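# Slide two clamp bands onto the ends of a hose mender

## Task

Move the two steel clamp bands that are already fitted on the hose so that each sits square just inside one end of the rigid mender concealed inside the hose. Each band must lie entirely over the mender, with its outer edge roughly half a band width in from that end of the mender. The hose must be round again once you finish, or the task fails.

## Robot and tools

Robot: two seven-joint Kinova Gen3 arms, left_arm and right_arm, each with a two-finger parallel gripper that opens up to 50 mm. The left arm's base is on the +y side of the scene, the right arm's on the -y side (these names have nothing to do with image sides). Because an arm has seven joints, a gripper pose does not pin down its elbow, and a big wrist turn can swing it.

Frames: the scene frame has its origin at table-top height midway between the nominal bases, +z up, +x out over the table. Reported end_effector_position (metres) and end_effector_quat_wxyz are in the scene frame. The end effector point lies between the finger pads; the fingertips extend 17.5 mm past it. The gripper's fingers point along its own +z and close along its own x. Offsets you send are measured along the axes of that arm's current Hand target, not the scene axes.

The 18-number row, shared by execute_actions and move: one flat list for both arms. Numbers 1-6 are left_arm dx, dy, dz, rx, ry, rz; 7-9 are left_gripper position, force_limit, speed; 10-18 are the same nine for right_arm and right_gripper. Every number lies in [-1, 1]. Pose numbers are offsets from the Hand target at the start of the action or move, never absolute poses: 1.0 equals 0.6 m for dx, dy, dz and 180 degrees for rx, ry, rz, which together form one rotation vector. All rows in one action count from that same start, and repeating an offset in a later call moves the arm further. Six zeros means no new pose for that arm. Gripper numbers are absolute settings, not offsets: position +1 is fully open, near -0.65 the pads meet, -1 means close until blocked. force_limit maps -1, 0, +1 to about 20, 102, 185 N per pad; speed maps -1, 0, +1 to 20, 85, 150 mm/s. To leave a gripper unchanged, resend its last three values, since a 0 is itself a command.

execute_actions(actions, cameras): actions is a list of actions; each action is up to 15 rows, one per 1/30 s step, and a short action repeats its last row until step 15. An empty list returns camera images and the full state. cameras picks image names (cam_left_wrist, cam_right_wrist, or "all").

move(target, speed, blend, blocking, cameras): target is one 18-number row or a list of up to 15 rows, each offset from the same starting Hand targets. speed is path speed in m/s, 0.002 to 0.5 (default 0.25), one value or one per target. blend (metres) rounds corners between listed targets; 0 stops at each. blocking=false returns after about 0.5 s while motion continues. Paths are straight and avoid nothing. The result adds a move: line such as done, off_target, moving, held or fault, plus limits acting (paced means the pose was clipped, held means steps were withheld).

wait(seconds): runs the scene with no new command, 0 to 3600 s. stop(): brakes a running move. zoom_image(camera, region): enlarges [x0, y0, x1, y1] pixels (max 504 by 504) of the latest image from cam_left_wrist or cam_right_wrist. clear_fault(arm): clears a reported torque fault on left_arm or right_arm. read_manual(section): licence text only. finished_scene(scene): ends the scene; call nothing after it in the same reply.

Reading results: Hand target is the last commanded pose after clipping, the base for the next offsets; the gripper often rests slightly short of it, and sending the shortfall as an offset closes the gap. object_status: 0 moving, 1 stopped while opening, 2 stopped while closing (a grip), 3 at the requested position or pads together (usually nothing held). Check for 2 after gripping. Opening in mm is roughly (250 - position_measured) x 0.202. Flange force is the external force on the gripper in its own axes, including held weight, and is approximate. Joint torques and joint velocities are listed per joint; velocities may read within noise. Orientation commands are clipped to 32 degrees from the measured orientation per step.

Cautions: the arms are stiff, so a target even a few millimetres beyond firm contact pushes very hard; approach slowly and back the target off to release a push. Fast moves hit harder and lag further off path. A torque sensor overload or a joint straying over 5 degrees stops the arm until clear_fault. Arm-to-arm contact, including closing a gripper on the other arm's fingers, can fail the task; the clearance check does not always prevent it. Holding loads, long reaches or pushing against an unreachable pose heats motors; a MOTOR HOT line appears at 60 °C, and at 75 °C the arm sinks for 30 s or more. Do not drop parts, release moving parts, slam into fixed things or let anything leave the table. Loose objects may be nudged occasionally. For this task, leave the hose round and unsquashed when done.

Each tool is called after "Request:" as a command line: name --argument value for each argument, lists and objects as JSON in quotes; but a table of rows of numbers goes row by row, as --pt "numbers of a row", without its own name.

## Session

Request:
execute_actions --actions '[]'

Scene clock: 0.00 s.
left_arm: end_effector_position=(+0.2375, -0.0665, +0.2671) position_measured=2 object_status=3 end_effector_quat_wxyz=(-0.027, -0.666, +0.745, -0.004) | right_arm: end_effector_position=(+0.3330, -0.5906, +0.1757) position_measured=4 object_status=3 end_effector_quat_wxyz=(-0.121, +0.830, -0.529, +0.130)
Joint positions: left_arm=[0.582 0.32 0.51 1.578 -0.107 1.266 -0.636] | right_arm=[0.21 0.234 0.39 2.086 -0.564 0.648 -0.145]
Joint velocities: within noise
Joint torques (N m): no reading
Flange force (N): no reading
Hand target: left_arm +0.2375, -0.0665, +0.2671; -0.027, -0.666, +0.745, -0.004 | right_arm +0.3330, -0.5906, +0.1757; -0.121, +0.830, -0.529, +0.130
Tool commands: left_gripper/position=+1.0 left_gripper/force_limit=+1.0 left_gripper/speed=+1.0 right_gripper/position=+0.992157 right_gripper/force_limit=+1.0 right_gripper/speed=+1.0
camera_calibration:
cam_left_wrist: T_world_to_cam=[[-0.09014, -0.99394, 0.06287, -0.06669], [-0.99419, 0.09353, 0.05325, 0.28513], [-0.05881, -0.05771, -0.9966, 0.44551]] pos_world=[0.30366, -0.06725, 0.43301]
cam_right_wrist: T_world_to_cam=[[0.42985, -0.89821, 0.09194, -0.69664], [-0.84054, -0.43527, -0.32253, 0.13293], [0.32971, 0.06136, -0.94208, 0.26213]] pos_world=[0.32476, -0.58395, 0.35387]

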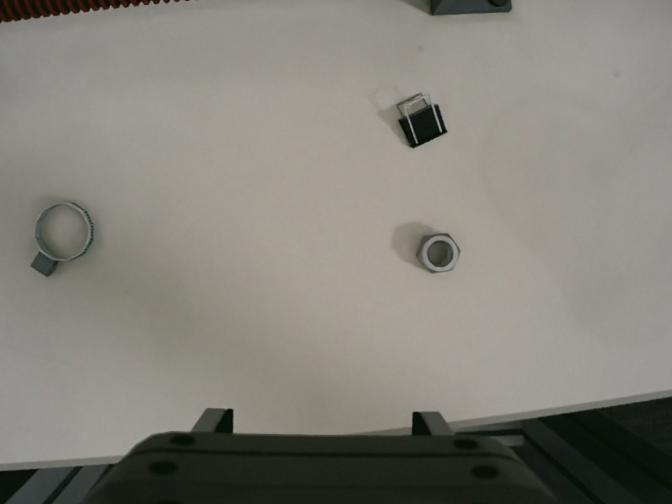

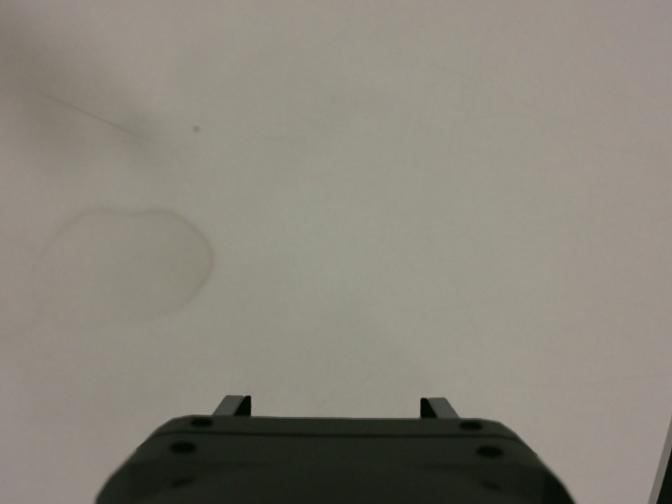

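Request:
move --target '[-0.116,-0.197,-0.24,0.0104,-0.0139,-0.0357,1,-1,0,0,0,0,0,0,0,0.992157,1,1]' --cameras '["cam_left_wrist"]'

Scene clock: 9.30 s.
left_arm: end_effector_position=(+0.3678, -0.0046, +0.4041) position_measured=2 object_status=3 end_effector_quat_wxyz=(+0.000, +0.707, -0.707, +0.000) | right_arm: end_effector_position=(+0.3330, -0.5906, +0.1757) position_measured=4 object_status=3 end_effector_quat_wxyz=(-0.121, +0.830, -0.529, +0.130)
Joint positions: left_arm=[0.45 0.412 0.441 0.991 -0.175 1.771 -0.801] | right_arm=[0.21 0.234 0.39 2.086 -0.564 0.648 -0.145]
Joint torques (N m): left_arm=[0.79 -17.77 1.27 -10.28 -0.05 -0.36 0.22] | right_arm=[-0.62 -12.02 -0.12 -9.6 -0.59 -0.61 0.28]
Flange force (N): left_arm=[-3.3 0.9 2.8] | right_arm=[-3.3 3.3 -1.2]
Hand target: left_arm +0.3678, -0.0046, +0.4041; +0.000, +0.707, -0.707, +0.000 | right_arm +0.3330, -0.5906, +0.1757; -0.121, +0.830, -0.529, +0.130
Off the commanded pose: left_arm 0.000 m, 0 deg | right_arm 0.000 m, 0 deg.
move: done
cam_left_wrist: T_world_to_cam=[[0.02046, -0.99963, 0.01803, -0.02468], [-0.99955, -0.02006, 0.02235, 0.41548], [-0.02198, -0.01847, -0.99959, 0.5811]] pos_world=[0.42857, -0.00561, 0.57202]

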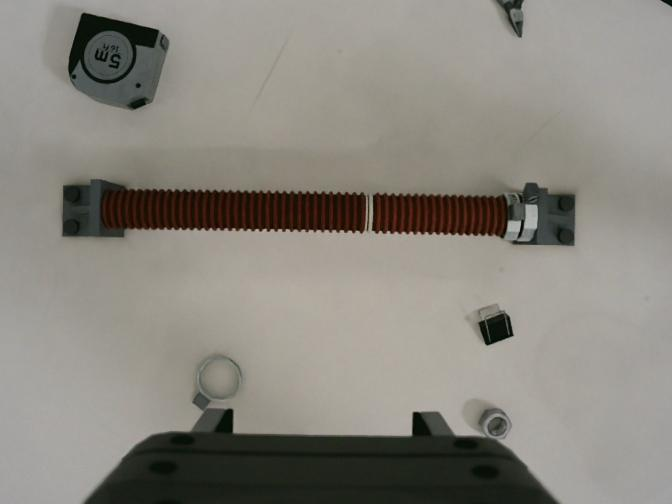

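Request:
zoom_image --camera "cam_left_wrist" --region '[440, 160, 600, 270]'

Request:
move --target '[0.2,-0.06,0.3,0,0,0,1,-1,0,0,0,0,0,0,0,0.992157,1,1]' --cameras '["cam_left_wrist"]'

Request:
zoom_image --camera "cam_left_wrist" --region '[250, 100, 500, 280]'

Scaled by 3.150.

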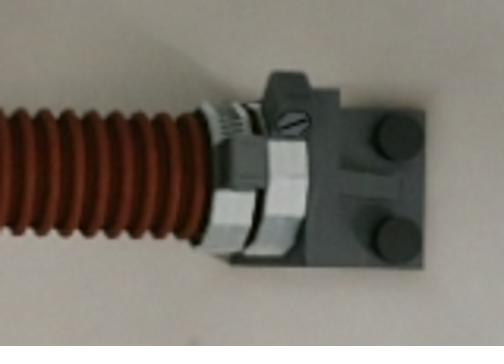

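Scene clock: 15.97 s.
left_arm: end_effector_position=(+0.4037, -0.1247, +0.2242) position_measured=2 object_status=3 end_effector_quat_wxyz=(+0.000, +0.707, -0.707, +0.000) | right_arm: end_effector_position=(+0.3330, -0.5906, +0.1757) position_measured=4 object_status=3 end_effector_quat_wxyz=(-0.121, +0.830, -0.529, +0.130)
Joint positions: left_arm=[0.63 0.718 0.412 1.062 -0.27 1.411 -0.631] | right_arm=[0.21 0.234 0.39 2.086 -0.564 0.648 -0.145]
Joint torques (N m): left_arm=[0.78 -23.48 2.25 -10.16 -0.03 -0.36 0.25] | right_arm=[-0.6 -12.04 -0.14 -9.61 -0.6 -0.63 0.26]
Flange force (N): left_arm=[-3.2 0.6 1.7] | right_arm=[-3.3 3.3 -1.3]
Hand target: left_arm +0.4037, -0.1247, +0.2242; +0.000, +0.707, -0.707, +0.000 | right_arm +0.3330, -0.5906, +0.1757; -0.121, +0.830, -0.529, +0.130
Off the commanded pose: left_arm 0.000 m, 0 deg | right_arm 0.000 m, 0 deg.
move: done
cam_left_wrist: T_world_to_cam=[[0.02056, -0.99962, 0.01813, -0.14232], [-0.99955, -0.02016, 0.02225, 0.453], [-0.02188, -0.01858, -0.99959, 0.39979]] pos_world=[0.46447, -0.12571, 0.39212]

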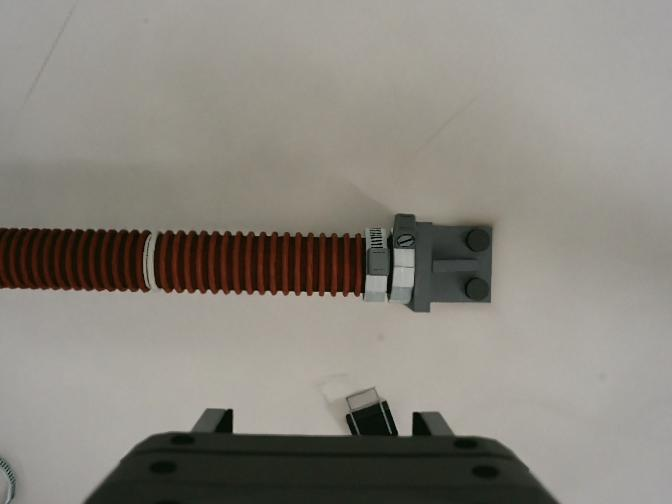

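Scaled by 2.016.

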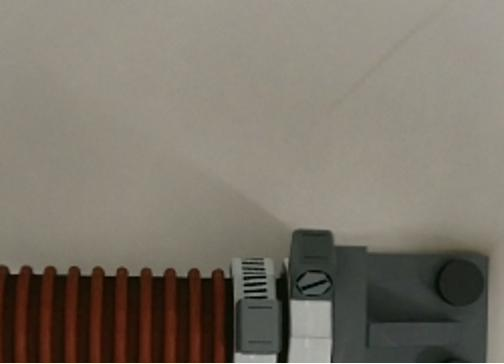

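Request:
move --target '[0.028,-0.078,0.1737,0,0,-0.5,1,-1,0,0,0,0,0,0,0,0.992157,1,1]' --cameras '["cam_left_wrist"]'

Scene clock: 35.03 s.
left_arm: end_effector_position=(+0.4504, -0.1416, +0.1199) position_measured=2 object_status=3 end_effector_quat_wxyz=(+0.000, +1.000, +0.000, +0.000) | right_arm: end_effector_position=(+0.3330, -0.5906, +0.1757) position_measured=4 object_status=3 end_effector_quat_wxyz=(-0.121, +0.830, -0.529, +0.130)
Joint positions: left_arm=[0.771 0.884 0.041 1.015 -0.033 1.243 0.754] | right_arm=[0.21 0.234 0.39 2.086 -0.564 0.648 -0.145]
Joint torques (N m): left_arm=[0.79 -26.26 0.33 -10.02 -0.01 -0.28 0.23] | right_arm=[-0.55 -12.03 -0.13 -9.6 -0.6 -0.63 0.27]
Flange force (N): left_arm=[-0.3 -2.6 1.3] | right_arm=[-3.4 3.1 -1.3]
Hand target: left_arm +0.4504, -0.1416, +0.1199; +0.000, +1.000, +0.000, +0.000 | right_arm +0.3330, -0.5906, +0.1757; -0.121, +0.830, -0.529, +0.130
Off the commanded pose: left_arm 0.000 m, 0 deg | right_arm 0.000 m, 0 deg.
move: done
cam_left_wrist: T_world_to_cam=[[0.99964, 0.02055, 0.01723, -0.45464], [0.02016, -0.99955, 0.02233, -0.09623], [0.01768, -0.02198, -0.9996, 0.27805]] pos_world=[0.45151, -0.08073, 0.28792]

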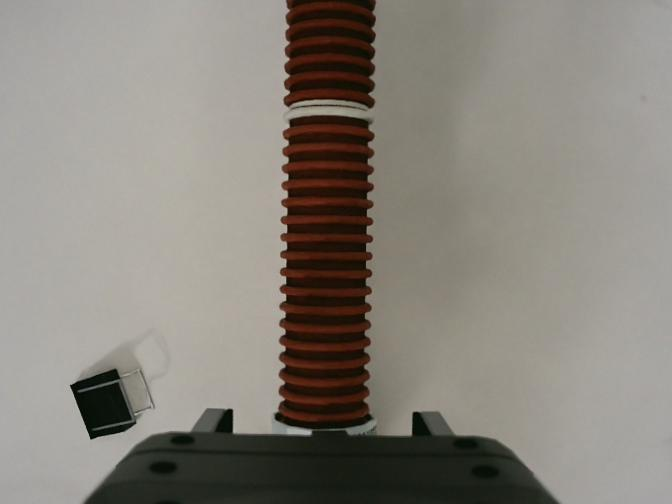

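Request:
move --target '[0,0,0.108,0,0,0,1,-1,0,0,0,0,0,0,0,0.992157,1,1]' --speed 0.1 --cameras '["cam_left_wrist"]'

Request:
zoom_image --camera "cam_left_wrist" --region '[180, 320, 480, 450]'

Scene clock: 41.07 s.
left_arm: end_effector_position=(+0.4504, -0.1416, +0.0552) position_measured=2 object_status=3 end_effector_quat_wxyz=(+0.000, +1.000, +0.000, +0.000) | right_arm: end_effector_position=(+0.3330, -0.5906, +0.1757) position_measured=4 object_status=3 end_effector_quat_wxyz=(-0.121, +0.830, -0.529, +0.130)
Joint positions: left_arm=[0.772 0.953 0.036 1.09 -0.032 1.099 0.754] | right_arm=[0.21 0.234 0.39 2.086 -0.564 0.648 -0.145]
Joint torques (N m): left_arm=[0.78 -26.52 0.3 -9.52 0 -0.28 0.22] | right_arm=[-0.57 -12.05 -0.13 -9.56 -0.58 -0.61 0.28]
Flange force (N): left_arm=[-0.6 -2.9 1.1] | right_arm=[-3.3 3.1 -1.2]
Hand target: left_arm +0.4504, -0.1416, +0.0551; +0.000, +1.000, +0.000, +0.000 | right_arm +0.3330, -0.5906, +0.1757; -0.121, +0.830, -0.529, +0.130
Off the commanded pose: left_arm 0.000 m, 0 deg | right_arm 0.000 m, 0 deg.
move: done
cam_left_wrist: T_world_to_cam=[[0.99964, 0.02045, 0.01733, -0.45356], [0.02006, -0.99955, 0.02233, -0.09483], [0.01778, -0.02198, -0.9996, 0.21323]] pos_world=[0.45151, -0.08083, 0.22312]

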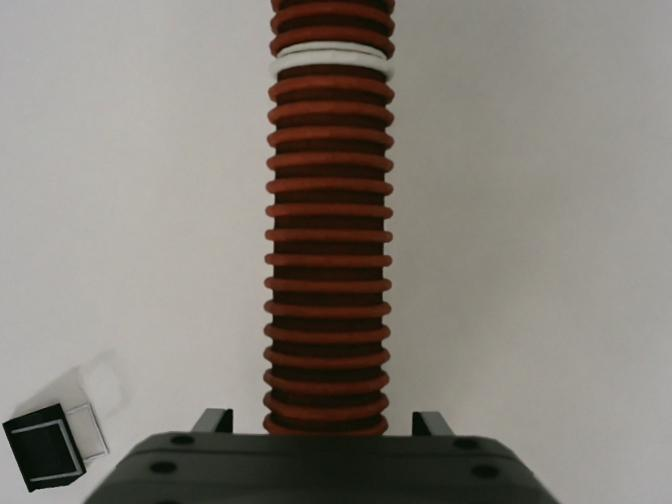

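Scaled by 1.680.

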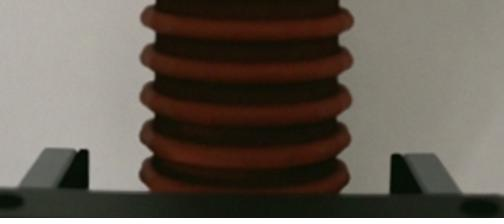

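Request:
move --target '[0,0,0,0,0,0,-1,-0.9,-1,0,0,0,0,0,0,0.992157,1,1]'

Request:
wait --seconds 0.5

Scene clock: 43.70 s.
left_arm: end_effector_position=(+0.4504, -0.1416, +0.0551) position_measured=67 object_status=2 end_effector_quat_wxyz=(+0.000, +1.000, +0.000, +0.000) | right_arm: end_effector_position=(+0.3330, -0.5906, +0.1757) position_measured=4 object_status=3 end_effector_quat_wxyz=(-0.121, +0.830, -0.529, +0.130)
Joint positions: left_arm=[0.772 0.953 0.036 1.09 -0.032 1.099 0.754] | right_arm=[0.21 0.234 0.39 2.086 -0.564 0.648 -0.145]
Joint torques (N m): left_arm=[0.94 -26.61 0.43 -9.4 0.04 -0.22 0.26] | right_arm=[-0.56 -12.02 -0.19 -9.55 -0.58 -0.62 0.25]
Flange force (N): left_arm=[0.1 -2.6 1.2] | right_arm=[-3.2 3.2 -1.3]
Hand target: left_arm +0.4504, -0.1416, +0.0551; +0.000, +1.000, +0.000, +0.000 | right_arm +0.3330, -0.5906, +0.1757; -0.121, +0.830, -0.529, +0.130
Off the commanded pose: left_arm 0.000 m, 0 deg | right_arm 0.000 m, 0 deg.
move: done

Scene clock: 44.20 s.
left_arm: end_effector_position=(+0.4504, -0.1416, +0.0551) position_measured=67 object_status=2 end_effector_quat_wxyz=(+0.000, +1.000, +0.000, +0.000) | right_arm: end_effector_position=(+0.3330, -0.5906, +0.1757) position_measured=4 object_status=3 end_effector_quat_wxyz=(-0.121, +0.830, -0.529, +0.130)
Joint positions: left_arm=[0.772 0.953 0.036 1.09 -0.032 1.099 0.754] | right_arm=[0.21 0.234 0.39 2.086 -0.564 0.648 -0.145]
Joint torques (N m): left_arm=[0.92 -26.53 0.4 -9.36 0.03 -0.24 0.25] | right_arm=[-0.58 -12.04 -0.14 -9.6 -0.59 -0.61 0.27]
Flange force (N): left_arm=[0.2 -2.5 1.0] | right_arm=[-3.4 3.2 -1.2]
Hand target: left_arm +0.4504, -0.1416, +0.0551; +0.000, +1.000, +0.000, +0.000 | right_arm +0.3330, -0.5906, +0.1757; -0.121, +0.830, -0.529, +0.130
Tool commands: left_gripper/position=-1.0 left_gripper/force_limit=-0.9 left_gripper/speed=-1.0 right_gripper/position=+0.992157 right_gripper/force_limit=+1.0 right_gripper/speed=+1.0
Off the commanded pose: left_arm 0.000 m, 0 deg | right_arm 0.000 m, 0 deg.
wait: 0.50 s; at rest by 0.17 s

Request:
move --target '[0,-0.1777,0,0,0,0,-1,-0.9,-1,0,0,0,0,0,0,0.992157,1,1]' --speed 0.07 --cameras '["cam_left_wrist"]'

Scene clock: 47.87 s.
left_arm: end_effector_position=(+0.4504, -0.0350, +0.0551) position_measured=67 object_status=2 end_effector_quat_wxyz=(+0.000, +1.000, +0.000, +0.000) | right_arm: end_effector_position=(+0.3330, -0.5906, +0.1757) position_measured=4 object_status=3 end_effector_quat_wxyz=(-0.121, +0.830, -0.529, +0.130)
Joint positions: left_arm=[0.625 0.806 0.036 1.417 -0.031 0.92 0.616] | right_arm=[0.21 0.234 0.39 2.086 -0.564 0.648 -0.145]
Joint torques (N m): left_arm=[0.77 -23.73 0.29 -8.64 -0.03 -0.29 0.24] | right_arm=[-0.57 -12.03 -0.13 -9.6 -0.61 -0.62 0.25]
Flange force (N): left_arm=[-0.4 -2.6 1.2] | right_arm=[-3.4 3.2 -1.3]
Hand target: left_arm +0.4504, -0.0350, +0.0551; +0.000, +1.000, +0.000, +0.000 | right_arm +0.3330, -0.5906, +0.1757; -0.121, +0.830, -0.529, +0.130
Off the commanded pose: left_arm 0.000 m, 0 deg | right_arm 0.000 m, 0 deg.
move: done
cam_left_wrist: T_world_to_cam=[[0.99964, 0.02045, 0.01723, -0.45572], [0.02007, -0.99955, 0.02223, 0.01184], [0.01768, -0.02188, -0.9996, 0.21552]] pos_world=[0.45151, 0.02587, 0.22302]

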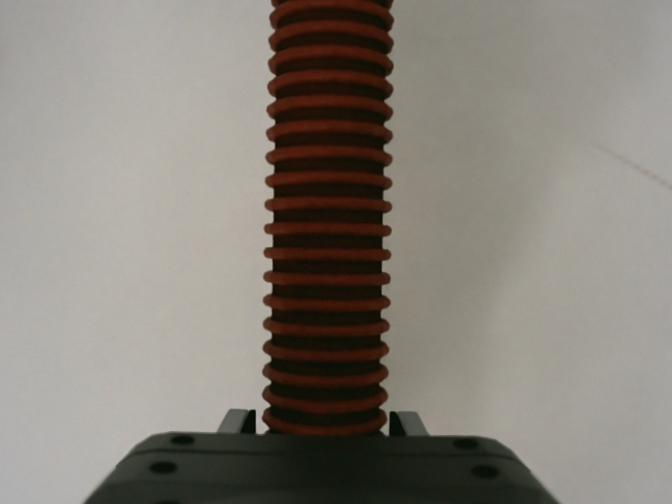

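Request:
move --pt "0 0 0 0 0 0 0.9 -0.9 0 0 0 0 0 0 0 0.992157 1 1" --pt "0 -0.065 0 0 0 0 -1 -0.7 -1 0 0 0 0 0 0 0.992157 1 1" --speed 0.1

Request:
wait --seconds 0.4

Request:
move --pt "0 0 0 0 0 0 0.6 -0.9 0 0 0 0 0 0 0 0.992157 1 1" --pt "0 -0.01 0 0 0 0 -1 -0.7 -1 0 0 0 0 0 0 0.992157 1 1" --speed 0.1

Request:
wait --seconds 0.4

Scene clock: 54.97 s.
left_arm: end_effector_position=(+0.4505, +0.0040, +0.0551) position_measured=119 object_status=2 end_effector_quat_wxyz=(+0.000, +1.000, +0.000, +0.000) | right_arm: end_effector_position=(+0.3330, -0.5906, +0.1757) position_measured=4 object_status=3 end_effector_quat_wxyz=(-0.121, +0.830, -0.529, +0.130)
Joint positions: left_arm=[0.563 0.764 0.036 1.509 -0.032 0.869 0.557] | right_arm=[0.21 0.234 0.39 2.086 -0.564 0.648 -0.145]
Joint torques (N m): left_arm=[0.86 -22.91 0.27 -7.4 -0.02 0.49 0.2] | right_arm=[-0.55 -12.03 -0.15 -9.61 -0.6 -0.63 0.27]
Flange force (N): left_arm=[1.5 -1.5 2.5] | right_arm=[-3.4 3.1 -1.4]
Hand target: left_arm +0.4504, +0.0040, +0.0551; +0.000, +1.000, +0.000, +0.000 | right_arm +0.3330, -0.5906, +0.1757; -0.121, +0.830, -0.529, +0.130
Off the commanded pose: left_arm 0.000 m, 0 deg | right_arm 0.000 m, 0 deg.
move: done

Scene clock: 55.37 s.
left_arm: end_effector_position=(+0.4505, +0.0040, +0.0551) position_measured=119 object_status=2 end_effector_quat_wxyz=(+0.000, +1.000, +0.000, +0.000) | right_arm: end_effector_position=(+0.3330, -0.5906, +0.1757) position_measured=4 object_status=3 end_effector_quat_wxyz=(-0.121, +0.830, -0.529, +0.130)
Joint positions: left_arm=[0.563 0.764 0.036 1.509 -0.032 0.869 0.557] | right_arm=[0.21 0.234 0.39 2.086 -0.564 0.648 -0.145]
Joint torques (N m): left_arm=[0.83 -22.95 0.3 -7.4 -0.03 0.45 0.21] | right_arm=[-0.54 -12.05 -0.14 -9.62 -0.58 -0.61 0.26]
Flange force (N): left_arm=[1.6 -1.4 2.5] | right_arm=[-3.5 3.2 -1.2]
Hand target: left_arm +0.4504, +0.0040, +0.0551; +0.000, +1.000, +0.000, +0.000 | right_arm +0.3330, -0.5906, +0.1757; -0.121, +0.830, -0.529, +0.130
Tool commands: left_gripper/position=-1.0 left_gripper/force_limit=-0.7 left_gripper/speed=-1.0 right_gripper/position=+0.992157 right_gripper/force_limit=+1.0 right_gripper/speed=+1.0
Off the commanded pose: left_arm 0.000 m, 0 deg | right_arm 0.000 m, 0 deg.
wait: 0.40 s; at rest by 0.17 s

Scene clock: 57.13 s.
left_arm: end_effector_position=(+0.4505, +0.0100, +0.0551) position_measured=130 object_status=2 end_effector_quat_wxyz=(+0.000, +1.000, +0.000, +0.000) | right_arm: end_effector_position=(+0.3330, -0.5906, +0.1757) position_measured=4 object_status=3 end_effector_quat_wxyz=(-0.121, +0.830, -0.529, +0.130)
Joint positions: left_arm=[0.553 0.758 0.036 1.522 -0.032 0.862 0.547] | right_arm=[0.21 0.234 0.39 2.086 -0.564 0.648 -0.145]
Joint torques (N m): left_arm=[0.81 -22.78 0.21 -7.82 -0.03 0.15 0.24] | right_arm=[-0.58 -12.03 -0.12 -9.61 -0.58 -0.63 0.26]
Flange force (N): left_arm=[0.6 -2.1 2.1] | right_arm=[-3.3 3.3 -1.2]
Hand target: left_arm +0.4504, +0.0100, +0.0551; +0.000, +1.000, +0.000, +0.000 | right_arm +0.3330, -0.5906, +0.1757; -0.121, +0.830, -0.529, +0.130
Off the commanded pose: left_arm 0.000 m, 0 deg | right_arm 0.000 m, 0 deg.
move: done

Scene clock: 57.53 s.
left_arm: end_effector_position=(+0.4505, +0.0100, +0.0551) position_measured=130 object_status=2 end_effector_quat_wxyz=(+0.000, +1.000, +0.000, +0.000) | right_arm: end_effector_position=(+0.3330, -0.5906, +0.1757) position_measured=4 object_status=3 end_effector_quat_wxyz=(-0.121, +0.830, -0.529, +0.130)
Joint positions: left_arm=[0.553 0.758 0.036 1.522 -0.032 0.862 0.547] | right_arm=[0.21 0.234 0.39 2.086 -0.564 0.648 -0.145]
Joint torques (N m): left_arm=[0.65 -22.83 0.14 -7.66 -0.09 0.2 0.24] | right_arm=[-0.56 -12.05 -0.16 -9.58 -0.6 -0.63 0.27]
Flange force (N): left_arm=[0.9 -1.5 2.2] | right_arm=[-3.3 3.1 -1.3]
Hand target: left_arm +0.4504, +0.0100, +0.0551; +0.000, +1.000, +0.000, +0.000 | right_arm +0.3330, -0.5906, +0.1757; -0.121, +0.830, -0.529, +0.130
Tool commands: left_gripper/position=-1.0 left_gripper/force_limit=-0.7 left_gripper/speed=-1.0 right_gripper/position=+0.992157 right_gripper/force_limit=+1.0 right_gripper/speed=+1.0
Off the commanded pose: left_arm 0.000 m, 0 deg | right_arm 0.000 m, 0 deg.
wait: 0.40 s; at rest by 0.17 s

Request:
move --pt "0 0 0 0 0 0 0.6 -0.9 0 0 0 0 0 0 0 0.992157 1 1" --pt "0 0.03 0 0 0 0 -1 -0.7 -1 0 0 0 0 0 0 0.992157 1 1" --speed 0.1

Request:
wait --seconds 0.4

Request:
move --pt "0 0 0 0 0 0 0.6 -0.9 0 0 0 0 0 0 0 0.992157 1 1" --pt "0 -0.01 0 0 0 0 -1 -0.7 -1 0 0 0 0 0 0 0.992157 1 1" --speed 0.1

Request:
wait --seconds 0.4

Scene clock: 62.57 s.
left_arm: end_effector_position=(+0.4505, -0.0080, +0.0551) position_measured=104 object_status=2 end_effector_quat_wxyz=(+0.000, +1.000, +0.000, +0.000) | right_arm: end_effector_position=(+0.3330, -0.5906, +0.1757) position_measured=4 object_status=3 end_effector_quat_wxyz=(-0.121, +0.830, -0.529, +0.130)
Joint positions: left_arm=[0.583 0.776 0.036 1.481 -0.032 0.884 0.575] | right_arm=[0.21 0.234 0.39 2.086 -0.564 0.648 -0.145]
Joint torques (N m): left_arm=[1.8 -23.26 1.18 -7.02 0.4 0.77 0.2] | right_arm=[-0.58 -12.04 -0.15 -9.61 -0.61 -0.61 0.26]
Flange force (N): left_arm=[3.6 -2.1 2.9] | right_arm=[-3.4 3.2 -1.3]
Hand target: left_arm +0.4504, -0.0080, +0.0551; +0.000, +1.000, +0.000, +0.000 | right_arm +0.3330, -0.5906, +0.1757; -0.121, +0.830, -0.529, +0.130
Off the commanded pose: left_arm 0.000 m, 0 deg | right_arm 0.000 m, 0 deg.
move: done

Scene clock: 62.97 s.
left_arm: end_effector_position=(+0.4505, -0.0080, +0.0551) position_measured=104 object_status=2 end_effector_quat_wxyz=(+0.000, +1.000, +0.000, +0.000) | right_arm: end_effector_position=(+0.3330, -0.5906, +0.1757) position_measured=4 object_status=3 end_effector_quat_wxyz=(-0.121, +0.830, -0.529, +0.130)
Joint positions: left_arm=[0.583 0.776 0.036 1.481 -0.032 0.884 0.575] | right_arm=[0.21 0.234 0.39 2.086 -0.564 0.648 -0.145]
Joint torques (N m): left_arm=[1.83 -23.29 1.24 -7.1 0.4 0.78 0.2] | right_arm=[-0.58 -12.06 -0.14 -9.61 -0.58 -0.61 0.27]
Flange force (N): left_arm=[3.4 -2.4 3.1] | right_arm=[-3.3 3.2 -1.1]
Hand target: left_arm +0.4504, -0.0080, +0.0551; +0.000, +1.000, +0.000, +0.000 | right_arm +0.3330, -0.5906, +0.1757; -0.121, +0.830, -0.529, +0.130
Tool commands: left_gripper/position=-1.0 left_gripper/force_limit=-0.7 left_gripper/speed=-1.0 right_gripper/position=+0.992157 right_gripper/force_limit=+1.0 right_gripper/speed=+1.0
Off the commanded pose: left_arm 0.000 m, 0 deg | right_arm 0.000 m, 0 deg.
wait: 0.40 s; at rest by 0.17 s

Scene clock: 64.77 s.
left_arm: end_effector_position=(+0.4505, -0.0020, +0.0551) position_measured=130 object_status=2 end_effector_quat_wxyz=(+0.000, +1.000, +0.000, +0.000) | right_arm: end_effector_position=(+0.3330, -0.5906, +0.1757) position_measured=4 object_status=3 end_effector_quat_wxyz=(-0.121, +0.830, -0.529, +0.130)
Joint positions: left_arm=[0.573 0.77 0.036 1.495 -0.032 0.877 0.566] | right_arm=[0.21 0.234 0.39 2.086 -0.564 0.648 -0.145]
Joint torques (N m): left_arm=[1.35 -22.96 0.78 -7.1 0.21 0.68 0.26] | right_arm=[-0.56 -12.04 -0.15 -9.62 -0.59 -0.62 0.27]
Flange force (N): left_arm=[2.7 -1.9 2.6] | right_arm=[-3.4 3.2 -1.2]
Hand target: left_arm +0.4504, -0.0020, +0.0551; +0.000, +1.000, +0.000, +0.000 | right_arm +0.3330, -0.5906, +0.1757; -0.121, +0.830, -0.529, +0.130
Off the commanded pose: left_arm 0.000 m, 0 deg | right_arm 0.000 m, 0 deg.
move: done

Scene clock: 65.17 s.
left_arm: end_effector_position=(+0.4505, -0.0020, +0.0551) position_measured=130 object_status=2 end_effector_quat_wxyz=(+0.000, +1.000, +0.000, +0.000) | right_arm: end_effector_position=(+0.3330, -0.5906, +0.1757) position_measured=4 object_status=3 end_effector_quat_wxyz=(-0.121, +0.830, -0.529, +0.130)
Joint positions: left_arm=[0.573 0.77 0.036 1.495 -0.032 0.877 0.566] | right_arm=[0.21 0.234 0.39 2.086 -0.564 0.648 -0.145]
Joint torques (N m): left_arm=[1.34 -22.96 0.75 -7.16 0.22 0.67 0.23] | right_arm=[-0.58 -12.03 -0.17 -9.55 -0.61 -0.63 0.28]
Flange force (N): left_arm=[2.5 -1.9 2.6] | right_arm=[-3.2 3.0 -1.5]
Hand target: left_arm +0.4504, -0.0020, +0.0551; +0.000, +1.000, +0.000, +0.000 | right_arm +0.3330, -0.5906, +0.1757; -0.121, +0.830, -0.529, +0.130
Tool commands: left_gripper/position=-1.0 left_gripper/force_limit=-0.7 left_gripper/speed=-1.0 right_gripper/position=+0.992157 right_gripper/force_limit=+1.0 right_gripper/speed=+1.0
Off the commanded pose: left_arm 0.000 m, 0 deg | right_arm 0.000 m, 0 deg.
wait: 0.40 s; at rest by 0.17 s

Request:
move --pt "0 0 0 0 0 0 0.6 -0.9 0 0 0 0 0 0 0 0.992157 1 1" --pt "0 0.005 0 0 0 0 -1 -0.7 -1 0 0 0 0 0 0 0.992157 1 1" --speed 0.1

Request:
wait --seconds 0.4

Request:
move --pt "0 0 0 0 0 0 1 -0.9 0 0 0 0 0 0 0 0.992157 1 1" --pt "0 0.1083 0 0 0 0 -1 -0.7 -1 0 0 0 0 0 0 0.992157 1 1" --speed 0.1

Request:
wait --seconds 0.4 --cameras '["cam_left_wrist"]'

Scene clock: 71.50 s.
left_arm: end_effector_position=(+0.4505, -0.0048, +0.0551) position_measured=114 object_status=0 end_effector_quat_wxyz=(+0.000, +1.000, +0.000, +0.000) | right_arm: end_effector_position=(+0.3330, -0.5906, +0.1757) position_measured=4 object_status=3 end_effector_quat_wxyz=(-0.121, +0.830, -0.529, +0.130)
Joint positions: left_arm=[0.578 0.773 0.036 1.488 -0.032 0.881 0.571] | right_arm=[0.21 0.234 0.39 2.086 -0.564 0.648 -0.145]
Joint torques (N m): left_arm=[4.57 -22.24 4.18 -9.38 1.8 -1.41 0.24] | right_arm=[-0.55 -12.03 -0.12 -9.57 -0.58 -0.62 0.27]
Flange force (N): left_arm=[0.7 -10.4 -1.5] | right_arm=[-3.4 3.1 -1.3]
Hand target: left_arm +0.4504, -0.0050, +0.0551; +0.000, +1.000, +0.000, +0.000 | right_arm +0.3330, -0.5906, +0.1757; -0.121, +0.830, -0.529, +0.130
Off the commanded pose: left_arm 0.000 m, 0 deg | right_arm 0.000 m, 0 deg.
move: done

Scene clock: 71.90 s.
left_arm: end_effector_position=(+0.4505, -0.0050, +0.0551) position_measured=114 object_status=2 end_effector_quat_wxyz=(+0.000, +1.000, +0.000, +0.000) | right_arm: end_effector_position=(+0.3330, -0.5906, +0.1757) position_measured=4 object_status=3 end_effector_quat_wxyz=(-0.121, +0.830, -0.529, +0.130)
Joint positions: left_arm=[0.578 0.773 0.036 1.488 -0.032 0.881 0.571] | right_arm=[0.21 0.234 0.39 2.086 -0.564 0.648 -0.145]
Joint torques (N m): left_arm=[5.06 -22.11 4.69 -9.65 2.06 -1.68 0.2] | right_arm=[-0.55 -12.06 -0.12 -9.61 -0.6 -0.62 0.26]
Flange force (N): left_arm=[0.5 -11.5 -2.1] | right_arm=[-3.4 3.2 -1.2]
Hand target: left_arm +0.4504, -0.0050, +0.0551; +0.000, +1.000, +0.000, +0.000 | right_arm +0.3330, -0.5906, +0.1757; -0.121, +0.830, -0.529, +0.130
Tool commands: left_gripper/position=-1.0 left_gripper/force_limit=-0.7 left_gripper/speed=-1.0 right_gripper/position=+0.992157 right_gripper/force_limit=+1.0 right_gripper/speed=+1.0
Off the commanded pose: left_arm 0.000 m, 0 deg | right_arm 0.000 m, 0 deg.
wait: 0.40 s; at rest by 0.17 s

Scene clock: 74.60 s.
left_arm: end_effector_position=(+0.4505, -0.0700, +0.0551) position_measured=101 object_status=2 end_effector_quat_wxyz=(+0.000, +1.000, +0.000, +0.000) | right_arm: end_effector_position=(+0.3330, -0.5906, +0.1757) position_measured=4 object_status=3 end_effector_quat_wxyz=(-0.121, +0.830, -0.529, +0.130)
Joint positions: left_arm=[0.677 0.848 0.035 1.323 -0.031 0.971 0.665] | right_arm=[0.21 0.234 0.39 2.086 -0.564 0.648 -0.145]
Joint torques (N m): left_arm=[2.43 -25.14 1.8 -6.73 0.68 1.6 0.23] | right_arm=[-0.59 -12.01 -0.16 -9.6 -0.62 -0.62 0.3]
Flange force (N): left_arm=[6.1 -1.0 4.4] | right_arm=[-3.4 3.1 -1.5]
Hand target: left_arm +0.4504, -0.0700, +0.0551; +0.000, +1.000, +0.000, +0.000 | right_arm +0.3330, -0.5906, +0.1757; -0.121, +0.830, -0.529, +0.130
Off the commanded pose: left_arm 0.000 m, 0 deg | right_arm 0.000 m, 0 deg.
move: done

Scene clock: 75.00 s.
left_arm: end_effector_position=(+0.4504, -0.0699, +0.0551) position_measured=101 object_status=2 end_effector_quat_wxyz=(+0.000, +1.000, +0.000, +0.000) | right_arm: end_effector_position=(+0.3330, -0.5906, +0.1757) position_measured=4 object_status=3 end_effector_quat_wxyz=(-0.121, +0.830, -0.529, +0.130)
Joint positions: left_arm=[0.677 0.848 0.035 1.323 -0.031 0.971 0.665] | right_arm=[0.21 0.234 0.39 2.086 -0.564 0.648 -0.145]
Joint torques (N m): left_arm=[2.42 -25.22 1.83 -6.7 0.71 1.64 0.24] | right_arm=[-0.57 -12.04 -0.15 -9.6 -0.6 -0.63 0.27]
Flange force (N): left_arm=[6.3 -0.9 4.5] | right_arm=[-3.3 3.2 -1.3]
Hand target: left_arm +0.4504, -0.0700, +0.0551; +0.000, +1.000, +0.000, +0.000 | right_arm +0.3330, -0.5906, +0.1757; -0.121, +0.830, -0.529, +0.130
Tool commands: left_gripper/position=-1.0 left_gripper/force_limit=-0.7 left_gripper/speed=-1.0 right_gripper/position=+0.992157 right_gripper/force_limit=+1.0 right_gripper/speed=+1.0
Off the commanded pose: left_arm 0.000 m, 0 deg | right_arm 0.000 m, 0 deg.
wait: 0.40 s; at rest by 0.17 s
cam_left_wrist: T_world_to_cam=[[0.99964, 0.02045, 0.01723, -0.4551], [0.02007, -0.99955, 0.02223, -0.02314], [0.01768, -0.02188, -0.9996, 0.21475]] pos_world=[0.45161, -0.00913, 0.22302]

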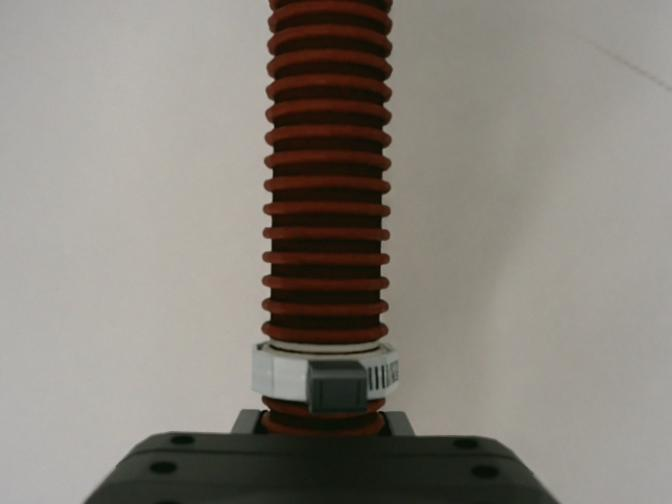

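Request:
move --pt "0 0 0 0 0 0 0.6 -0.9 0 0 0 0 0 0 0 0.992157 1 1" --pt "0 0.0133 0 0 0 0 -1 -0.7 -1 0 0 0 0 0 0 0.992157 1 1" --speed 0.1

Request:
wait --seconds 0.4

Request:
move --pt "0 0 0 0 0 0 0.6 -0.9 0 0 0 0 0 0 0 0.992157 1 1" --pt "0 -0.00667 0 0 0 0 -1 -0.7 -1 0 0 0 0 0 0 0.992157 1 1" --speed 0.1

Request:
wait --seconds 0.4

Scene clock: 80.87 s.
left_arm: end_effector_position=(+0.4505, -0.0780, +0.0551) position_measured=100 object_status=2 end_effector_quat_wxyz=(+0.000, +1.000, +0.000, +0.000) | right_arm: end_effector_position=(+0.3330, -0.5906, +0.1757) position_measured=4 object_status=3 end_effector_quat_wxyz=(-0.121, +0.830, -0.529, +0.130)
Joint positions: left_arm=[0.688 0.859 0.035 1.3 -0.031 0.984 0.676] | right_arm=[0.21 0.234 0.39 2.086 -0.564 0.648 -0.145]
Joint torques (N m): left_arm=[3.15 -25.46 2.53 -6.78 1.04 1.66 0.21] | right_arm=[-0.55 -12.06 -0.15 -9.58 -0.6 -0.62 0.28]
Flange force (N): left_arm=[7.0 -1.8 4.6] | right_arm=[-3.4 3.0 -1.3]
Hand target: left_arm +0.4504, -0.0779, +0.0551; +0.000, +1.000, +0.000, +0.000 | right_arm +0.3330, -0.5906, +0.1757; -0.121, +0.830, -0.529, +0.130
Off the commanded pose: left_arm 0.000 m, 0 deg | right_arm 0.000 m, 0 deg.
move: done

Scene clock: 81.27 s.
left_arm: end_effector_position=(+0.4504, -0.0779, +0.0551) position_measured=100 object_status=2 end_effector_quat_wxyz=(+0.000, +1.000, +0.000, +0.000) | right_arm: end_effector_position=(+0.3330, -0.5906, +0.1757) position_measured=4 object_status=3 end_effector_quat_wxyz=(-0.121, +0.830, -0.529, +0.130)
Joint positions: left_arm=[0.688 0.859 0.035 1.3 -0.031 0.984 0.676] | right_arm=[0.21 0.234 0.39 2.086 -0.564 0.648 -0.145]
Joint torques (N m): left_arm=[3.17 -25.44 2.49 -6.84 1.05 1.63 0.23] | right_arm=[-0.56 -12.05 -0.14 -9.6 -0.59 -0.64 0.28]
Flange force (N): left_arm=[6.8 -2.0 4.6] | right_arm=[-3.4 3.1 -1.4]
Hand target: left_arm +0.4504, -0.0779, +0.0551; +0.000, +1.000, +0.000, +0.000 | right_arm +0.3330, -0.5906, +0.1757; -0.121, +0.830, -0.529, +0.130
Tool commands: left_gripper/position=-1.0 left_gripper/force_limit=-0.7 left_gripper/speed=-1.0 right_gripper/position=+0.992157 right_gripper/force_limit=+1.0 right_gripper/speed=+1.0
Off the commanded pose: left_arm 0.000 m, 0 deg | right_arm 0.000 m, 0 deg.
wait: 0.40 s; at rest by 0.17 s

Scene clock: 82.73 s.
left_arm: end_effector_position=(+0.4505, -0.0739, +0.0551) position_measured=100 object_status=2 end_effector_quat_wxyz=(+0.000, +1.000, +0.000, +0.000) | right_arm: end_effector_position=(+0.3330, -0.5906, +0.1757) position_measured=4 object_status=3 end_effector_quat_wxyz=(-0.121, +0.830, -0.529, +0.130)
Joint positions: left_arm=[0.683 0.853 0.035 1.311 -0.031 0.977 0.67] | right_arm=[0.21 0.234 0.39 2.086 -0.564 0.648 -0.145]
Joint torques (N m): left_arm=[2.42 -25.62 1.83 -6.64 0.68 1.85 0.28] | right_arm=[-0.59 -12.02 -0.13 -9.58 -0.59 -0.61 0.27]
Flange force (N): left_arm=[6.7 -0.6 5.3] | right_arm=[-3.3 3.2 -1.2]
Hand target: left_arm +0.4504, -0.0739, +0.0551; +0.000, +1.000, +0.000, +0.000 | right_arm +0.3330, -0.5906, +0.1757; -0.121, +0.830, -0.529, +0.130
Off the commanded pose: left_arm 0.000 m, 0 deg | right_arm 0.000 m, 0 deg.
move: done

Scene clock: 83.13 s.
left_arm: end_effector_position=(+0.4504, -0.0739, +0.0551) position_measured=100 object_status=2 end_effector_quat_wxyz=(+0.000, +1.000, +0.000, +0.000) | right_arm: end_effector_position=(+0.3330, -0.5906, +0.1757) position_measured=4 object_status=3 end_effector_quat_wxyz=(-0.121, +0.830, -0.529, +0.130)
Joint positions: left_arm=[0.683 0.853 0.035 1.311 -0.031 0.978 0.67] | right_arm=[0.21 0.234 0.39 2.086 -0.564 0.648 -0.145]
Joint torques (N m): left_arm=[2.42 -25.7 1.8 -6.43 0.68 1.99 0.27] | right_arm=[-0.6 -12.06 -0.16 -9.6 -0.59 -0.64 0.25]
Flange force (N): left_arm=[7.3 -0.1 5.6] | right_arm=[-3.2 3.3 -1.2]
Hand target: left_arm +0.4504, -0.0740, +0.0551; +0.000, +1.000, +0.000, +0.000 | right_arm +0.3330, -0.5906, +0.1757; -0.121, +0.830, -0.529, +0.130
Tool commands: left_gripper/position=-1.0 left_gripper/force_limit=-0.7 left_gripper/speed=-1.0 right_gripper/position=+0.992157 right_gripper/force_limit=+1.0 right_gripper/speed=+1.0
Off the commanded pose: left_arm 0.000 m, 0 deg | right_arm 0.000 m, 0 deg.
wait: 0.40 s; at rest by 0.17 s

Request:
move --pt "0 0 0 0 0 0 0.6 -0.9 0 0 0 0 0 0 0 0.992157 1 1" --pt "0.001 0.0183 0 0 0 0 -1 -0.7 -1 0 0 0 0 0 0 0.992157 1 1" --speed 0.1

Request:
wait --seconds 0.4

Request:
move --pt "0 0 0 0 0 0 0.6 -0.9 0 0 0 0 0 0 0 0.992157 1 1" --pt "0 0.01 0 0 0 0 -1 -0.7 -1 0 0 0 0 0 0 0.992157 1 1" --speed 0.1

Request:
wait --seconds 0.4

Scene clock: 88.13 s.
left_arm: end_effector_position=(+0.4510, -0.0849, +0.0551) position_measured=100 object_status=2 end_effector_quat_wxyz=(+0.000, +1.000, +0.000, +0.000) | right_arm: end_effector_position=(+0.3330, -0.5906, +0.1757) position_measured=4 object_status=3 end_effector_quat_wxyz=(-0.121, +0.830, -0.529, +0.130)
Joint positions: left_arm=[0.698 0.869 0.035 1.277 -0.031 0.996 0.684] | right_arm=[0.21 0.234 0.39 2.086 -0.564 0.648 -0.145]
Joint torques (N m): left_arm=[0.31 -24.77 -0.2 -9.2 -0.29 -0.53 0.21] | right_arm=[-0.53 -12.06 -0.14 -9.61 -0.59 -0.63 0.27]
Flange force (N): left_arm=[-1.3 -2.4 0.4] | right_arm=[-3.4 3.1 -1.2]
Hand target: left_arm +0.4510, -0.0849, +0.0551; +0.000, +1.000, +0.000, +0.000 | right_arm +0.3330, -0.5906, +0.1757; -0.121, +0.830, -0.529, +0.130
Off the commanded pose: left_arm 0.000 m, 0 deg | right_arm 0.000 m, 0 deg.
move: done

Scene clock: 88.53 s.
left_arm: end_effector_position=(+0.4510, -0.0849, +0.0551) position_measured=100 object_status=2 end_effector_quat_wxyz=(+0.000, +1.000, +0.000, +0.000) | right_arm: end_effector_position=(+0.3330, -0.5906, +0.1757) position_measured=4 object_status=3 end_effector_quat_wxyz=(-0.121, +0.830, -0.529, +0.130)
Joint positions: left_arm=[0.698 0.869 0.035 1.277 -0.031 0.996 0.684] | right_arm=[0.21 0.234 0.39 2.086 -0.564 0.648 -0.145]
Joint torques (N m): left_arm=[0.3 -24.74 -0.2 -9.19 -0.27 -0.53 0.23] | right_arm=[-0.58 -12.05 -0.16 -9.61 -0.6 -0.6 0.27]
Flange force (N): left_arm=[-1.3 -2.4 0.4] | right_arm=[-3.4 3.2 -1.2]
Hand target: left_arm +0.4510, -0.0849, +0.0551; +0.000, +1.000, +0.000, +0.000 | right_arm +0.3330, -0.5906, +0.1757; -0.121, +0.830, -0.529, +0.130
Tool commands: left_gripper/position=-1.0 left_gripper/force_limit=-0.7 left_gripper/speed=-1.0 right_gripper/position=+0.992157 right_gripper/force_limit=+1.0 right_gripper/speed=+1.0
Off the commanded pose: left_arm 0.000 m, 0 deg | right_arm 0.000 m, 0 deg.
wait: 0.40 s; at rest by 0.17 s

Scene clock: 90.00 s.
left_arm: end_effector_position=(+0.4510, -0.0909, +0.0551) position_measured=101 object_status=2 end_effector_quat_wxyz=(+0.000, +1.000, +0.000, +0.000) | right_arm: end_effector_position=(+0.3330, -0.5906, +0.1757) position_measured=4 object_status=3 end_effector_quat_wxyz=(-0.121, +0.830, -0.529, +0.130)
Joint positions: left_arm=[0.706 0.877 0.035 1.259 -0.031 1.006 0.692] | right_arm=[0.21 0.234 0.39 2.086 -0.564 0.648 -0.145]
Joint torques (N m): left_arm=[0.58 -24.92 0.07 -9.26 -0.14 -0.54 0.25] | right_arm=[-0.59 -12.05 -0.13 -9.59 -0.61 -0.62 0.27]
Flange force (N): left_arm=[-1.1 -2.8 0.4] | right_arm=[-3.3 3.2 -1.3]
Hand target: left_arm +0.4510, -0.0909, +0.0551; +0.000, +1.000, +0.000, +0.000 | right_arm +0.3330, -0.5906, +0.1757; -0.121, +0.830, -0.529, +0.130
Off the commanded pose: left_arm 0.000 m, 0 deg | right_arm 0.000 m, 0 deg.
move: done

Scene clock: 90.40 s.
left_arm: end_effector_position=(+0.4510, -0.0909, +0.0551) position_measured=101 object_status=2 end_effector_quat_wxyz=(+0.000, +1.000, +0.000, +0.000) | right_arm: end_effector_position=(+0.3330, -0.5906, +0.1757) position_measured=4 object_status=3 end_effector_quat_wxyz=(-0.121, +0.830, -0.529, +0.130)
Joint positions: left_arm=[0.706 0.877 0.035 1.259 -0.031 1.006 0.692] | right_arm=[0.21 0.234 0.39 2.086 -0.564 0.648 -0.145]
Joint torques (N m): left_arm=[0.53 -24.91 0.03 -9.26 -0.16 -0.53 0.22] | right_arm=[-0.55 -12.03 -0.14 -9.59 -0.62 -0.63 0.29]
Flange force (N): left_arm=[-1.2 -2.8 0.4] | right_arm=[-3.4 3.0 -1.5]
Hand target: left_arm +0.4510, -0.0909, +0.0551; +0.000, +1.000, +0.000, +0.000 | right_arm +0.3330, -0.5906, +0.1757; -0.121, +0.830, -0.529, +0.130
Tool commands: left_gripper/position=-1.0 left_gripper/force_limit=-0.7 left_gripper/speed=-1.0 right_gripper/position=+0.992157 right_gripper/force_limit=+1.0 right_gripper/speed=+1.0
Off the commanded pose: left_arm 0.000 m, 0 deg | right_arm 0.000 m, 0 deg.
wait: 0.40 s; at rest by 0.17 s

Request:
move --pt "0 0 0 0 0 0 0.6 -0.9 0 0 0 0 0 0 0 0.992157 1 1" --pt "0 0.01 0 0 0 0 -1 -0.7 -1 0 0 0 0 0 0 0.992157 1 1" --speed 0.1

Request:
wait --seconds 0.4

Request:
move --pt "0 0 0 0 0 0 0.6 -0.9 0 0 0 0 0 0 0 0.992157 1 1" --pt "0 0.01 0 0 0 0 -1 -0.7 -1 0 0 0 0 0 0 0.992157 1 1" --speed 0.1

Request:
wait --seconds 0.4

Scene clock: 95.93 s.
left_arm: end_effector_position=(+0.4510, -0.0969, +0.0551) position_measured=102 object_status=0 end_effector_quat_wxyz=(+0.000, +1.000, +0.000, +0.000) | right_arm: end_effector_position=(+0.3330, -0.5906, +0.1757) position_measured=4 object_status=3 end_effector_quat_wxyz=(-0.121, +0.830, -0.529, +0.130)
Joint positions: left_arm=[0.714 0.885 0.035 1.24 -0.031 1.017 0.7] | right_arm=[0.21 0.234 0.39 2.086 -0.564 0.648 -0.145]
Joint torques (N m): left_arm=[0.64 -25.1 0.12 -9.29 -0.12 -0.54 0.23] | right_arm=[-0.62 -12.05 -0.14 -9.6 -0.6 -0.62 0.25]
Flange force (N): left_arm=[-0.9 -2.8 0.4] | right_arm=[-3.2 3.3 -1.2]
Hand target: left_arm +0.4510, -0.0969, +0.0551; +0.000, +1.000, +0.000, +0.000 | right_arm +0.3330, -0.5906, +0.1757; -0.121, +0.830, -0.529, +0.130
Off the commanded pose: left_arm 0.000 m, 0 deg | right_arm 0.000 m, 0 deg.
move: done

Scene clock: 96.33 s.
left_arm: end_effector_position=(+0.4510, -0.0969, +0.0551) position_measured=102 object_status=2 end_effector_quat_wxyz=(+0.000, +1.000, +0.000, +0.000) | right_arm: end_effector_position=(+0.3330, -0.5906, +0.1757) position_measured=4 object_status=3 end_effector_quat_wxyz=(-0.121, +0.830, -0.529, +0.130)
Joint positions: left_arm=[0.714 0.885 0.035 1.24 -0.031 1.017 0.7] | right_arm=[0.21 0.234 0.39 2.086 -0.564 0.648 -0.145]
Joint torques (N m): left_arm=[0.65 -25.07 0.11 -9.31 -0.12 -0.55 0.22] | right_arm=[-0.58 -12.02 -0.13 -9.59 -0.59 -0.62 0.28]
Flange force (N): left_arm=[-1.0 -2.9 0.4] | right_arm=[-3.4 3.2 -1.3]
Hand target: left_arm +0.4510, -0.0969, +0.0551; +0.000, +1.000, +0.000, +0.000 | right_arm +0.3330, -0.5906, +0.1757; -0.121, +0.830, -0.529, +0.130
Tool commands: left_gripper/position=-1.0 left_gripper/force_limit=-0.7 left_gripper/speed=-1.0 right_gripper/position=+0.992157 right_gripper/force_limit=+1.0 right_gripper/speed=+1.0
Off the commanded pose: left_arm 0.000 m, 0 deg | right_arm 0.000 m, 0 deg.
wait: 0.40 s; at rest by 0.17 s

Scene clock: 97.87 s.
left_arm: end_effector_position=(+0.4510, -0.1029, +0.0551) position_measured=104 object_status=2 end_effector_quat_wxyz=(+0.000, +1.000, +0.000, +0.000) | right_arm: end_effector_position=(+0.3330, -0.5906, +0.1757) position_measured=4 object_status=3 end_effector_quat_wxyz=(-0.121, +0.830, -0.529, +0.130)
Joint positions: left_arm=[0.722 0.894 0.035 1.221 -0.032 1.027 0.707] | right_arm=[0.21 0.234 0.39 2.086 -0.564 0.648 -0.145]
Joint torques (N m): left_arm=[0.62 -25.4 0.18 -9.29 -0.09 -0.41 0.22] | right_arm=[-0.6 -12.05 -0.15 -9.6 -0.6 -0.62 0.27]
Flange force (N): left_arm=[-0.8 -2.7 0.8] | right_arm=[-3.3 3.2 -1.2]
Hand target: left_arm +0.4510, -0.1029, +0.0551; +0.000, +1.000, +0.000, +0.000 | right_arm +0.3330, -0.5906, +0.1757; -0.121, +0.830, -0.529, +0.130
Off the commanded pose: left_arm 0.000 m, 0 deg | right_arm 0.000 m, 0 deg.
move: done

Scene clock: 98.27 s.
left_arm: end_effector_position=(+0.4510, -0.1029, +0.0551) position_measured=104 object_status=2 end_effector_quat_wxyz=(+0.000, +1.000, +0.000, +0.000) | right_arm: end_effector_position=(+0.3330, -0.5906, +0.1757) position_measured=4 object_status=3 end_effector_quat_wxyz=(-0.121, +0.830, -0.529, +0.130)
Joint positions: left_arm=[0.722 0.894 0.035 1.221 -0.032 1.027 0.707] | right_arm=[0.21 0.234 0.39 2.086 -0.564 0.648 -0.145]
Joint torques (N m): left_arm=[0.62 -25.46 0.19 -9.3 -0.1 -0.46 0.22] | right_arm=[-0.58 -12.05 -0.16 -9.61 -0.61 -0.63 0.28]
Flange force (N): left_arm=[-0.7 -2.6 0.8] | right_arm=[-3.4 3.1 -1.3]
Hand target: left_arm +0.4510, -0.1029, +0.0551; +0.000, +1.000, +0.000, +0.000 | right_arm +0.3330, -0.5906, +0.1757; -0.121, +0.830, -0.529, +0.130
Tool commands: left_gripper/position=-1.0 left_gripper/force_limit=-0.7 left_gripper/speed=-1.0 right_gripper/position=+0.992157 right_gripper/force_limit=+1.0 right_gripper/speed=+1.0
Off the commanded pose: left_arm 0.000 m, 0 deg | right_arm 0.000 m, 0 deg.
wait: 0.40 s; at rest by 0.17 s

Request:
move --pt "0 0 0 0 0 0 0.6 -0.9 0 0 0 0 0 0 0 0.992157 1 1" --pt "0 0.00667 0 0 0 0 -1 -0.7 -1 0 0 0 0 0 0 0.992157 1 1" --speed 0.1

Request:
wait --seconds 0.4

Request:
move --pt "0 0 0 0 0 0 0.6 -0.9 0 0 0 0 0 0 0 0.992157 1 1" --pt "0 0.005 0 0 0 0 -1 -0.7 -1 0 0 0 0 0 0 0.992157 1 1" --speed 0.1

Request:
wait --seconds 0.4

Request:
move --pt "0 0 0 0 0 0 0.6 -0.9 0 0 0 0 0 0 0 0.992157 1 1" --pt "0 0.005 0 0 0 0 -1 -0.7 -1 0 0 0 0 0 0 0.992157 1 1" --speed 0.1

Request:
wait --seconds 0.4

Scene clock: 106.43 s.
left_arm: end_effector_position=(+0.4510, -0.1069, +0.0551) position_measured=125 object_status=2 end_effector_quat_wxyz=(+0.000, +1.000, +0.000, +0.000) | right_arm: end_effector_position=(+0.3330, -0.5906, +0.1757) position_measured=4 object_status=3 end_effector_quat_wxyz=(-0.121, +0.830, -0.529, +0.130)
Joint positions: left_arm=[0.727 0.9 0.035 1.208 -0.032 1.034 0.712] | right_arm=[0.21 0.234 0.39 2.086 -0.564 0.648 -0.145]
Joint torques (N m): left_arm=[0.63 -25.54 0.11 -9.21 -0.09 -0.31 0.22] | right_arm=[-0.53 -12.02 -0.14 -9.59 -0.6 -0.63 0.25]
Flange force (N): left_arm=[-0.6 -2.5 1.0] | right_arm=[-3.4 3.1 -1.3]
Hand target: left_arm +0.4510, -0.1069, +0.0551; +0.000, +1.000, +0.000, +0.000 | right_arm +0.3330, -0.5906, +0.1757; -0.121, +0.830, -0.529, +0.130
Off the commanded pose: left_arm 0.000 m, 0 deg | right_arm 0.000 m, 0 deg.
move: done

Scene clock: 106.83 s.
left_arm: end_effector_position=(+0.4510, -0.1069, +0.0551) position_measured=125 object_status=2 end_effector_quat_wxyz=(+0.000, +1.000, +0.000, +0.000) | right_arm: end_effector_position=(+0.3330, -0.5906, +0.1757) position_measured=4 object_status=3 end_effector_quat_wxyz=(-0.121, +0.830, -0.529, +0.130)
Joint positions: left_arm=[0.727 0.9 0.035 1.208 -0.032 1.034 0.712] | right_arm=[0.21 0.234 0.39 2.086 -0.564 0.648 -0.145]
Joint torques (N m): left_arm=[0.65 -25.5 0.12 -9.18 -0.14 -0.29 0.24] | right_arm=[-0.55 -12.02 -0.13 -9.59 -0.61 -0.61 0.28]
Flange force (N): left_arm=[-0.5 -2.5 0.9] | right_arm=[-3.5 3.1 -1.4]
Hand target: left_arm +0.4510, -0.1069, +0.0551; +0.000, +1.000, +0.000, +0.000 | right_arm +0.3330, -0.5906, +0.1757; -0.121, +0.830, -0.529, +0.130
Tool commands: left_gripper/position=-1.0 left_gripper/force_limit=-0.7 left_gripper/speed=-1.0 right_gripper/position=+0.992157 right_gripper/force_limit=+1.0 right_gripper/speed=+1.0
Off the commanded pose: left_arm 0.000 m, 0 deg | right_arm 0.000 m, 0 deg.
wait: 0.40 s; at rest by 0.17 s

Scene clock: 108.60 s.
left_arm: end_effector_position=(+0.4510, -0.1099, +0.0551) position_measured=130 object_status=2 end_effector_quat_wxyz=(+0.000, +1.000, +0.000, +0.000) | right_arm: end_effector_position=(+0.3330, -0.5906, +0.1757) position_measured=4 object_status=3 end_effector_quat_wxyz=(-0.121, +0.830, -0.529, +0.130)
Joint positions: left_arm=[0.731 0.904 0.035 1.199 -0.032 1.039 0.716] | right_arm=[0.21 0.234 0.39 2.086 -0.564 0.648 -0.145]
Joint torques (N m): left_arm=[0.86 -25.58 0.38 -9.23 0.02 -0.34 0.24] | right_arm=[-0.6 -12.04 -0.17 -9.6 -0.58 -0.63 0.26]
Flange force (N): left_arm=[-0.3 -2.8 0.9] | right_arm=[-3.3 3.3 -1.3]
Hand target: left_arm +0.4510, -0.1099, +0.0551; +0.000, +1.000, +0.000, +0.000 | right_arm +0.3330, -0.5906, +0.1757; -0.121, +0.830, -0.529, +0.130
Off the commanded pose: left_arm 0.000 m, 0 deg | right_arm 0.000 m, 0 deg.
move: done

Scene clock: 109.00 s.
left_arm: end_effector_position=(+0.4510, -0.1099, +0.0551) position_measured=130 object_status=2 end_effector_quat_wxyz=(+0.000, +1.000, +0.000, +0.000) | right_arm: end_effector_position=(+0.3330, -0.5906, +0.1757) position_measured=4 object_status=3 end_effector_quat_wxyz=(-0.121, +0.830, -0.529, +0.130)
Joint positions: left_arm=[0.731 0.904 0.035 1.199 -0.032 1.039 0.716] | right_arm=[0.21 0.234 0.39 2.086 -0.564 0.648 -0.145]
Joint torques (N m): left_arm=[0.91 -25.61 0.37 -9.22 0.03 -0.33 0.24] | right_arm=[-0.57 -11.99 -0.15 -9.59 -0.58 -0.63 0.27]
Flange force (N): left_arm=[-0.2 -2.8 0.9] | right_arm=[-3.4 3.2 -1.4]
Hand target: left_arm +0.4510, -0.1099, +0.0551; +0.000, +1.000, +0.000, +0.000 | right_arm +0.3330, -0.5906, +0.1757; -0.121, +0.830, -0.529, +0.130
Tool commands: left_gripper/position=-1.0 left_gripper/force_limit=-0.7 left_gripper/speed=-1.0 right_gripper/position=+0.992157 right_gripper/force_limit=+1.0 right_gripper/speed=+1.0
Off the commanded pose: left_arm 0.000 m, 0 deg | right_arm 0.000 m, 0 deg.
wait: 0.40 s; at rest by 0.17 s

Scene clock: 110.67 s.
left_arm: end_effector_position=(+0.4510, -0.1129, +0.0551) position_measured=120 object_status=2 end_effector_quat_wxyz=(+0.000, +1.000, +0.000, +0.000) | right_arm: end_effector_position=(+0.3330, -0.5906, +0.1757) position_measured=4 object_status=3 end_effector_quat_wxyz=(-0.121, +0.830, -0.529, +0.130)
Joint positions: left_arm=[0.735 0.909 0.035 1.189 -0.032 1.045 0.72] | right_arm=[0.21 0.234 0.39 2.086 -0.564 0.648 -0.145]
Joint torques (N m): left_arm=[1.23 -25.67 0.62 -9.43 0.16 -0.5 0.22] | right_arm=[-0.58 -12.05 -0.18 -9.61 -0.58 -0.62 0.25]
Flange force (N): left_arm=[-0.2 -3.5 0.7] | right_arm=[-3.3 3.3 -1.2]
Hand target: left_arm +0.4510, -0.1129, +0.0551; +0.000, +1.000, +0.000, +0.000 | right_arm +0.3330, -0.5906, +0.1757; -0.121, +0.830, -0.529, +0.130
Off the commanded pose: left_arm 0.000 m, 0 deg | right_arm 0.000 m, 0 deg.
move: done

Scene clock: 111.07 s.
left_arm: end_effector_position=(+0.4510, -0.1129, +0.0551) position_measured=120 object_status=2 end_effector_quat_wxyz=(+0.000, +1.000, +0.000, +0.000) | right_arm: end_effector_position=(+0.3330, -0.5906, +0.1757) position_measured=4 object_status=3 end_effector_quat_wxyz=(-0.121, +0.830, -0.529, +0.130)
Joint positions: left_arm=[0.735 0.909 0.035 1.189 -0.032 1.045 0.72] | right_arm=[0.21 0.234 0.39 2.086 -0.564 0.648 -0.145]
Joint torques (N m): left_arm=[1.16 -25.66 0.6 -9.43 0.14 -0.49 0.24] | right_arm=[-0.57 -12.04 -0.15 -9.55 -0.6 -0.65 0.26]
Flange force (N): left_arm=[-0.3 -3.5 0.7] | right_arm=[-3.2 3.1 -1.4]
Hand target: left_arm +0.4510, -0.1129, +0.0551; +0.000, +1.000, +0.000, +0.000 | right_arm +0.3330, -0.5906, +0.1757; -0.121, +0.830, -0.529, +0.130
Tool commands: left_gripper/position=-1.0 left_gripper/force_limit=-0.7 left_gripper/speed=-1.0 right_gripper/position=+0.992157 right_gripper/force_limit=+1.0 right_gripper/speed=+1.0
Off the commanded pose: left_arm 0.000 m, 0 deg | right_arm 0.000 m, 0 deg.
wait: 0.40 s; at rest by 0.17 s

Request:
move --pt "0 0 0 0 0 0 0.6 -0.9 0 0 0 0 0 0 0 0.992157 1 1" --pt "0 0 -0.125 0 0 0 0.6 -0.9 0 0 0 0 0 0 0 0.992157 1 1" --pt "0.0042 -0.12 -0.125 0 0 0.5 -0.056 -0.9 0 0 0 0 0 0 0 0.992157 1 1" --cameras '["cam_left_wrist"]'

Scene clock: 128.87 s.
left_arm: end_effector_position=(+0.4536, -0.0409, +0.1301) position_measured=161 object_status=3 end_effector_quat_wxyz=(+0.000, +0.707, -0.707, +0.000) | right_arm: end_effector_position=(+0.3330, -0.5906, +0.1757) position_measured=4 object_status=3 end_effector_quat_wxyz=(-0.121, +0.830, -0.529, +0.130)
Joint positions: left_arm=[0.425 0.756 0.426 1.32 -0.318 1.132 -0.741] | right_arm=[0.21 0.234 0.39 2.086 -0.564 0.648 -0.145]
Joint torques (N m): left_arm=[0.86 -22.98 2.77 -9.29 -0.02 -0.38 0.26] | right_arm=[-0.59 -12.04 -0.15 -9.58 -0.6 -0.62 0.25]
Flange force (N): left_arm=[-3.0 0.7 1.0] | right_arm=[-3.2 3.3 -1.2]
Hand target: left_arm +0.4536, -0.0409, +0.1301; +0.000, +0.707, -0.707, +0.000 | right_arm +0.3330, -0.5906, +0.1757; -0.121, +0.830, -0.529, +0.130
Off the commanded pose: left_arm 0.000 m, 0 deg | right_arm 0.000 m, 0 deg.
move: done
cam_left_wrist: T_world_to_cam=[[0.02056, -0.99962, 0.01812, -0.05787], [-0.99955, -0.02016, 0.02235, 0.50663], [-0.02198, -0.01858, -0.99959, 0.30843]] pos_world=[0.51437, -0.04191, 0.29802]

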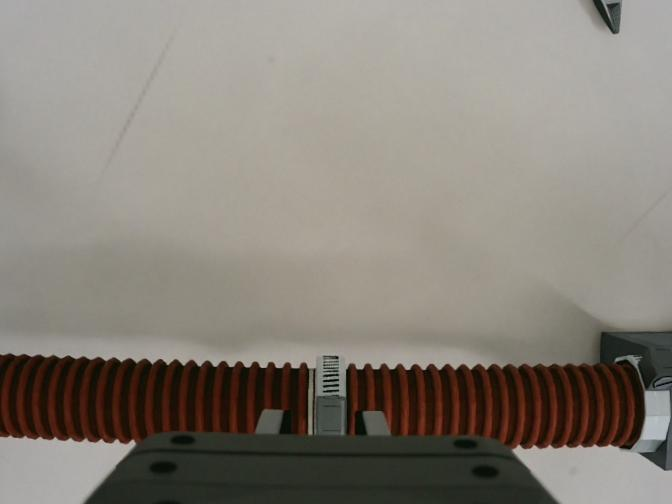

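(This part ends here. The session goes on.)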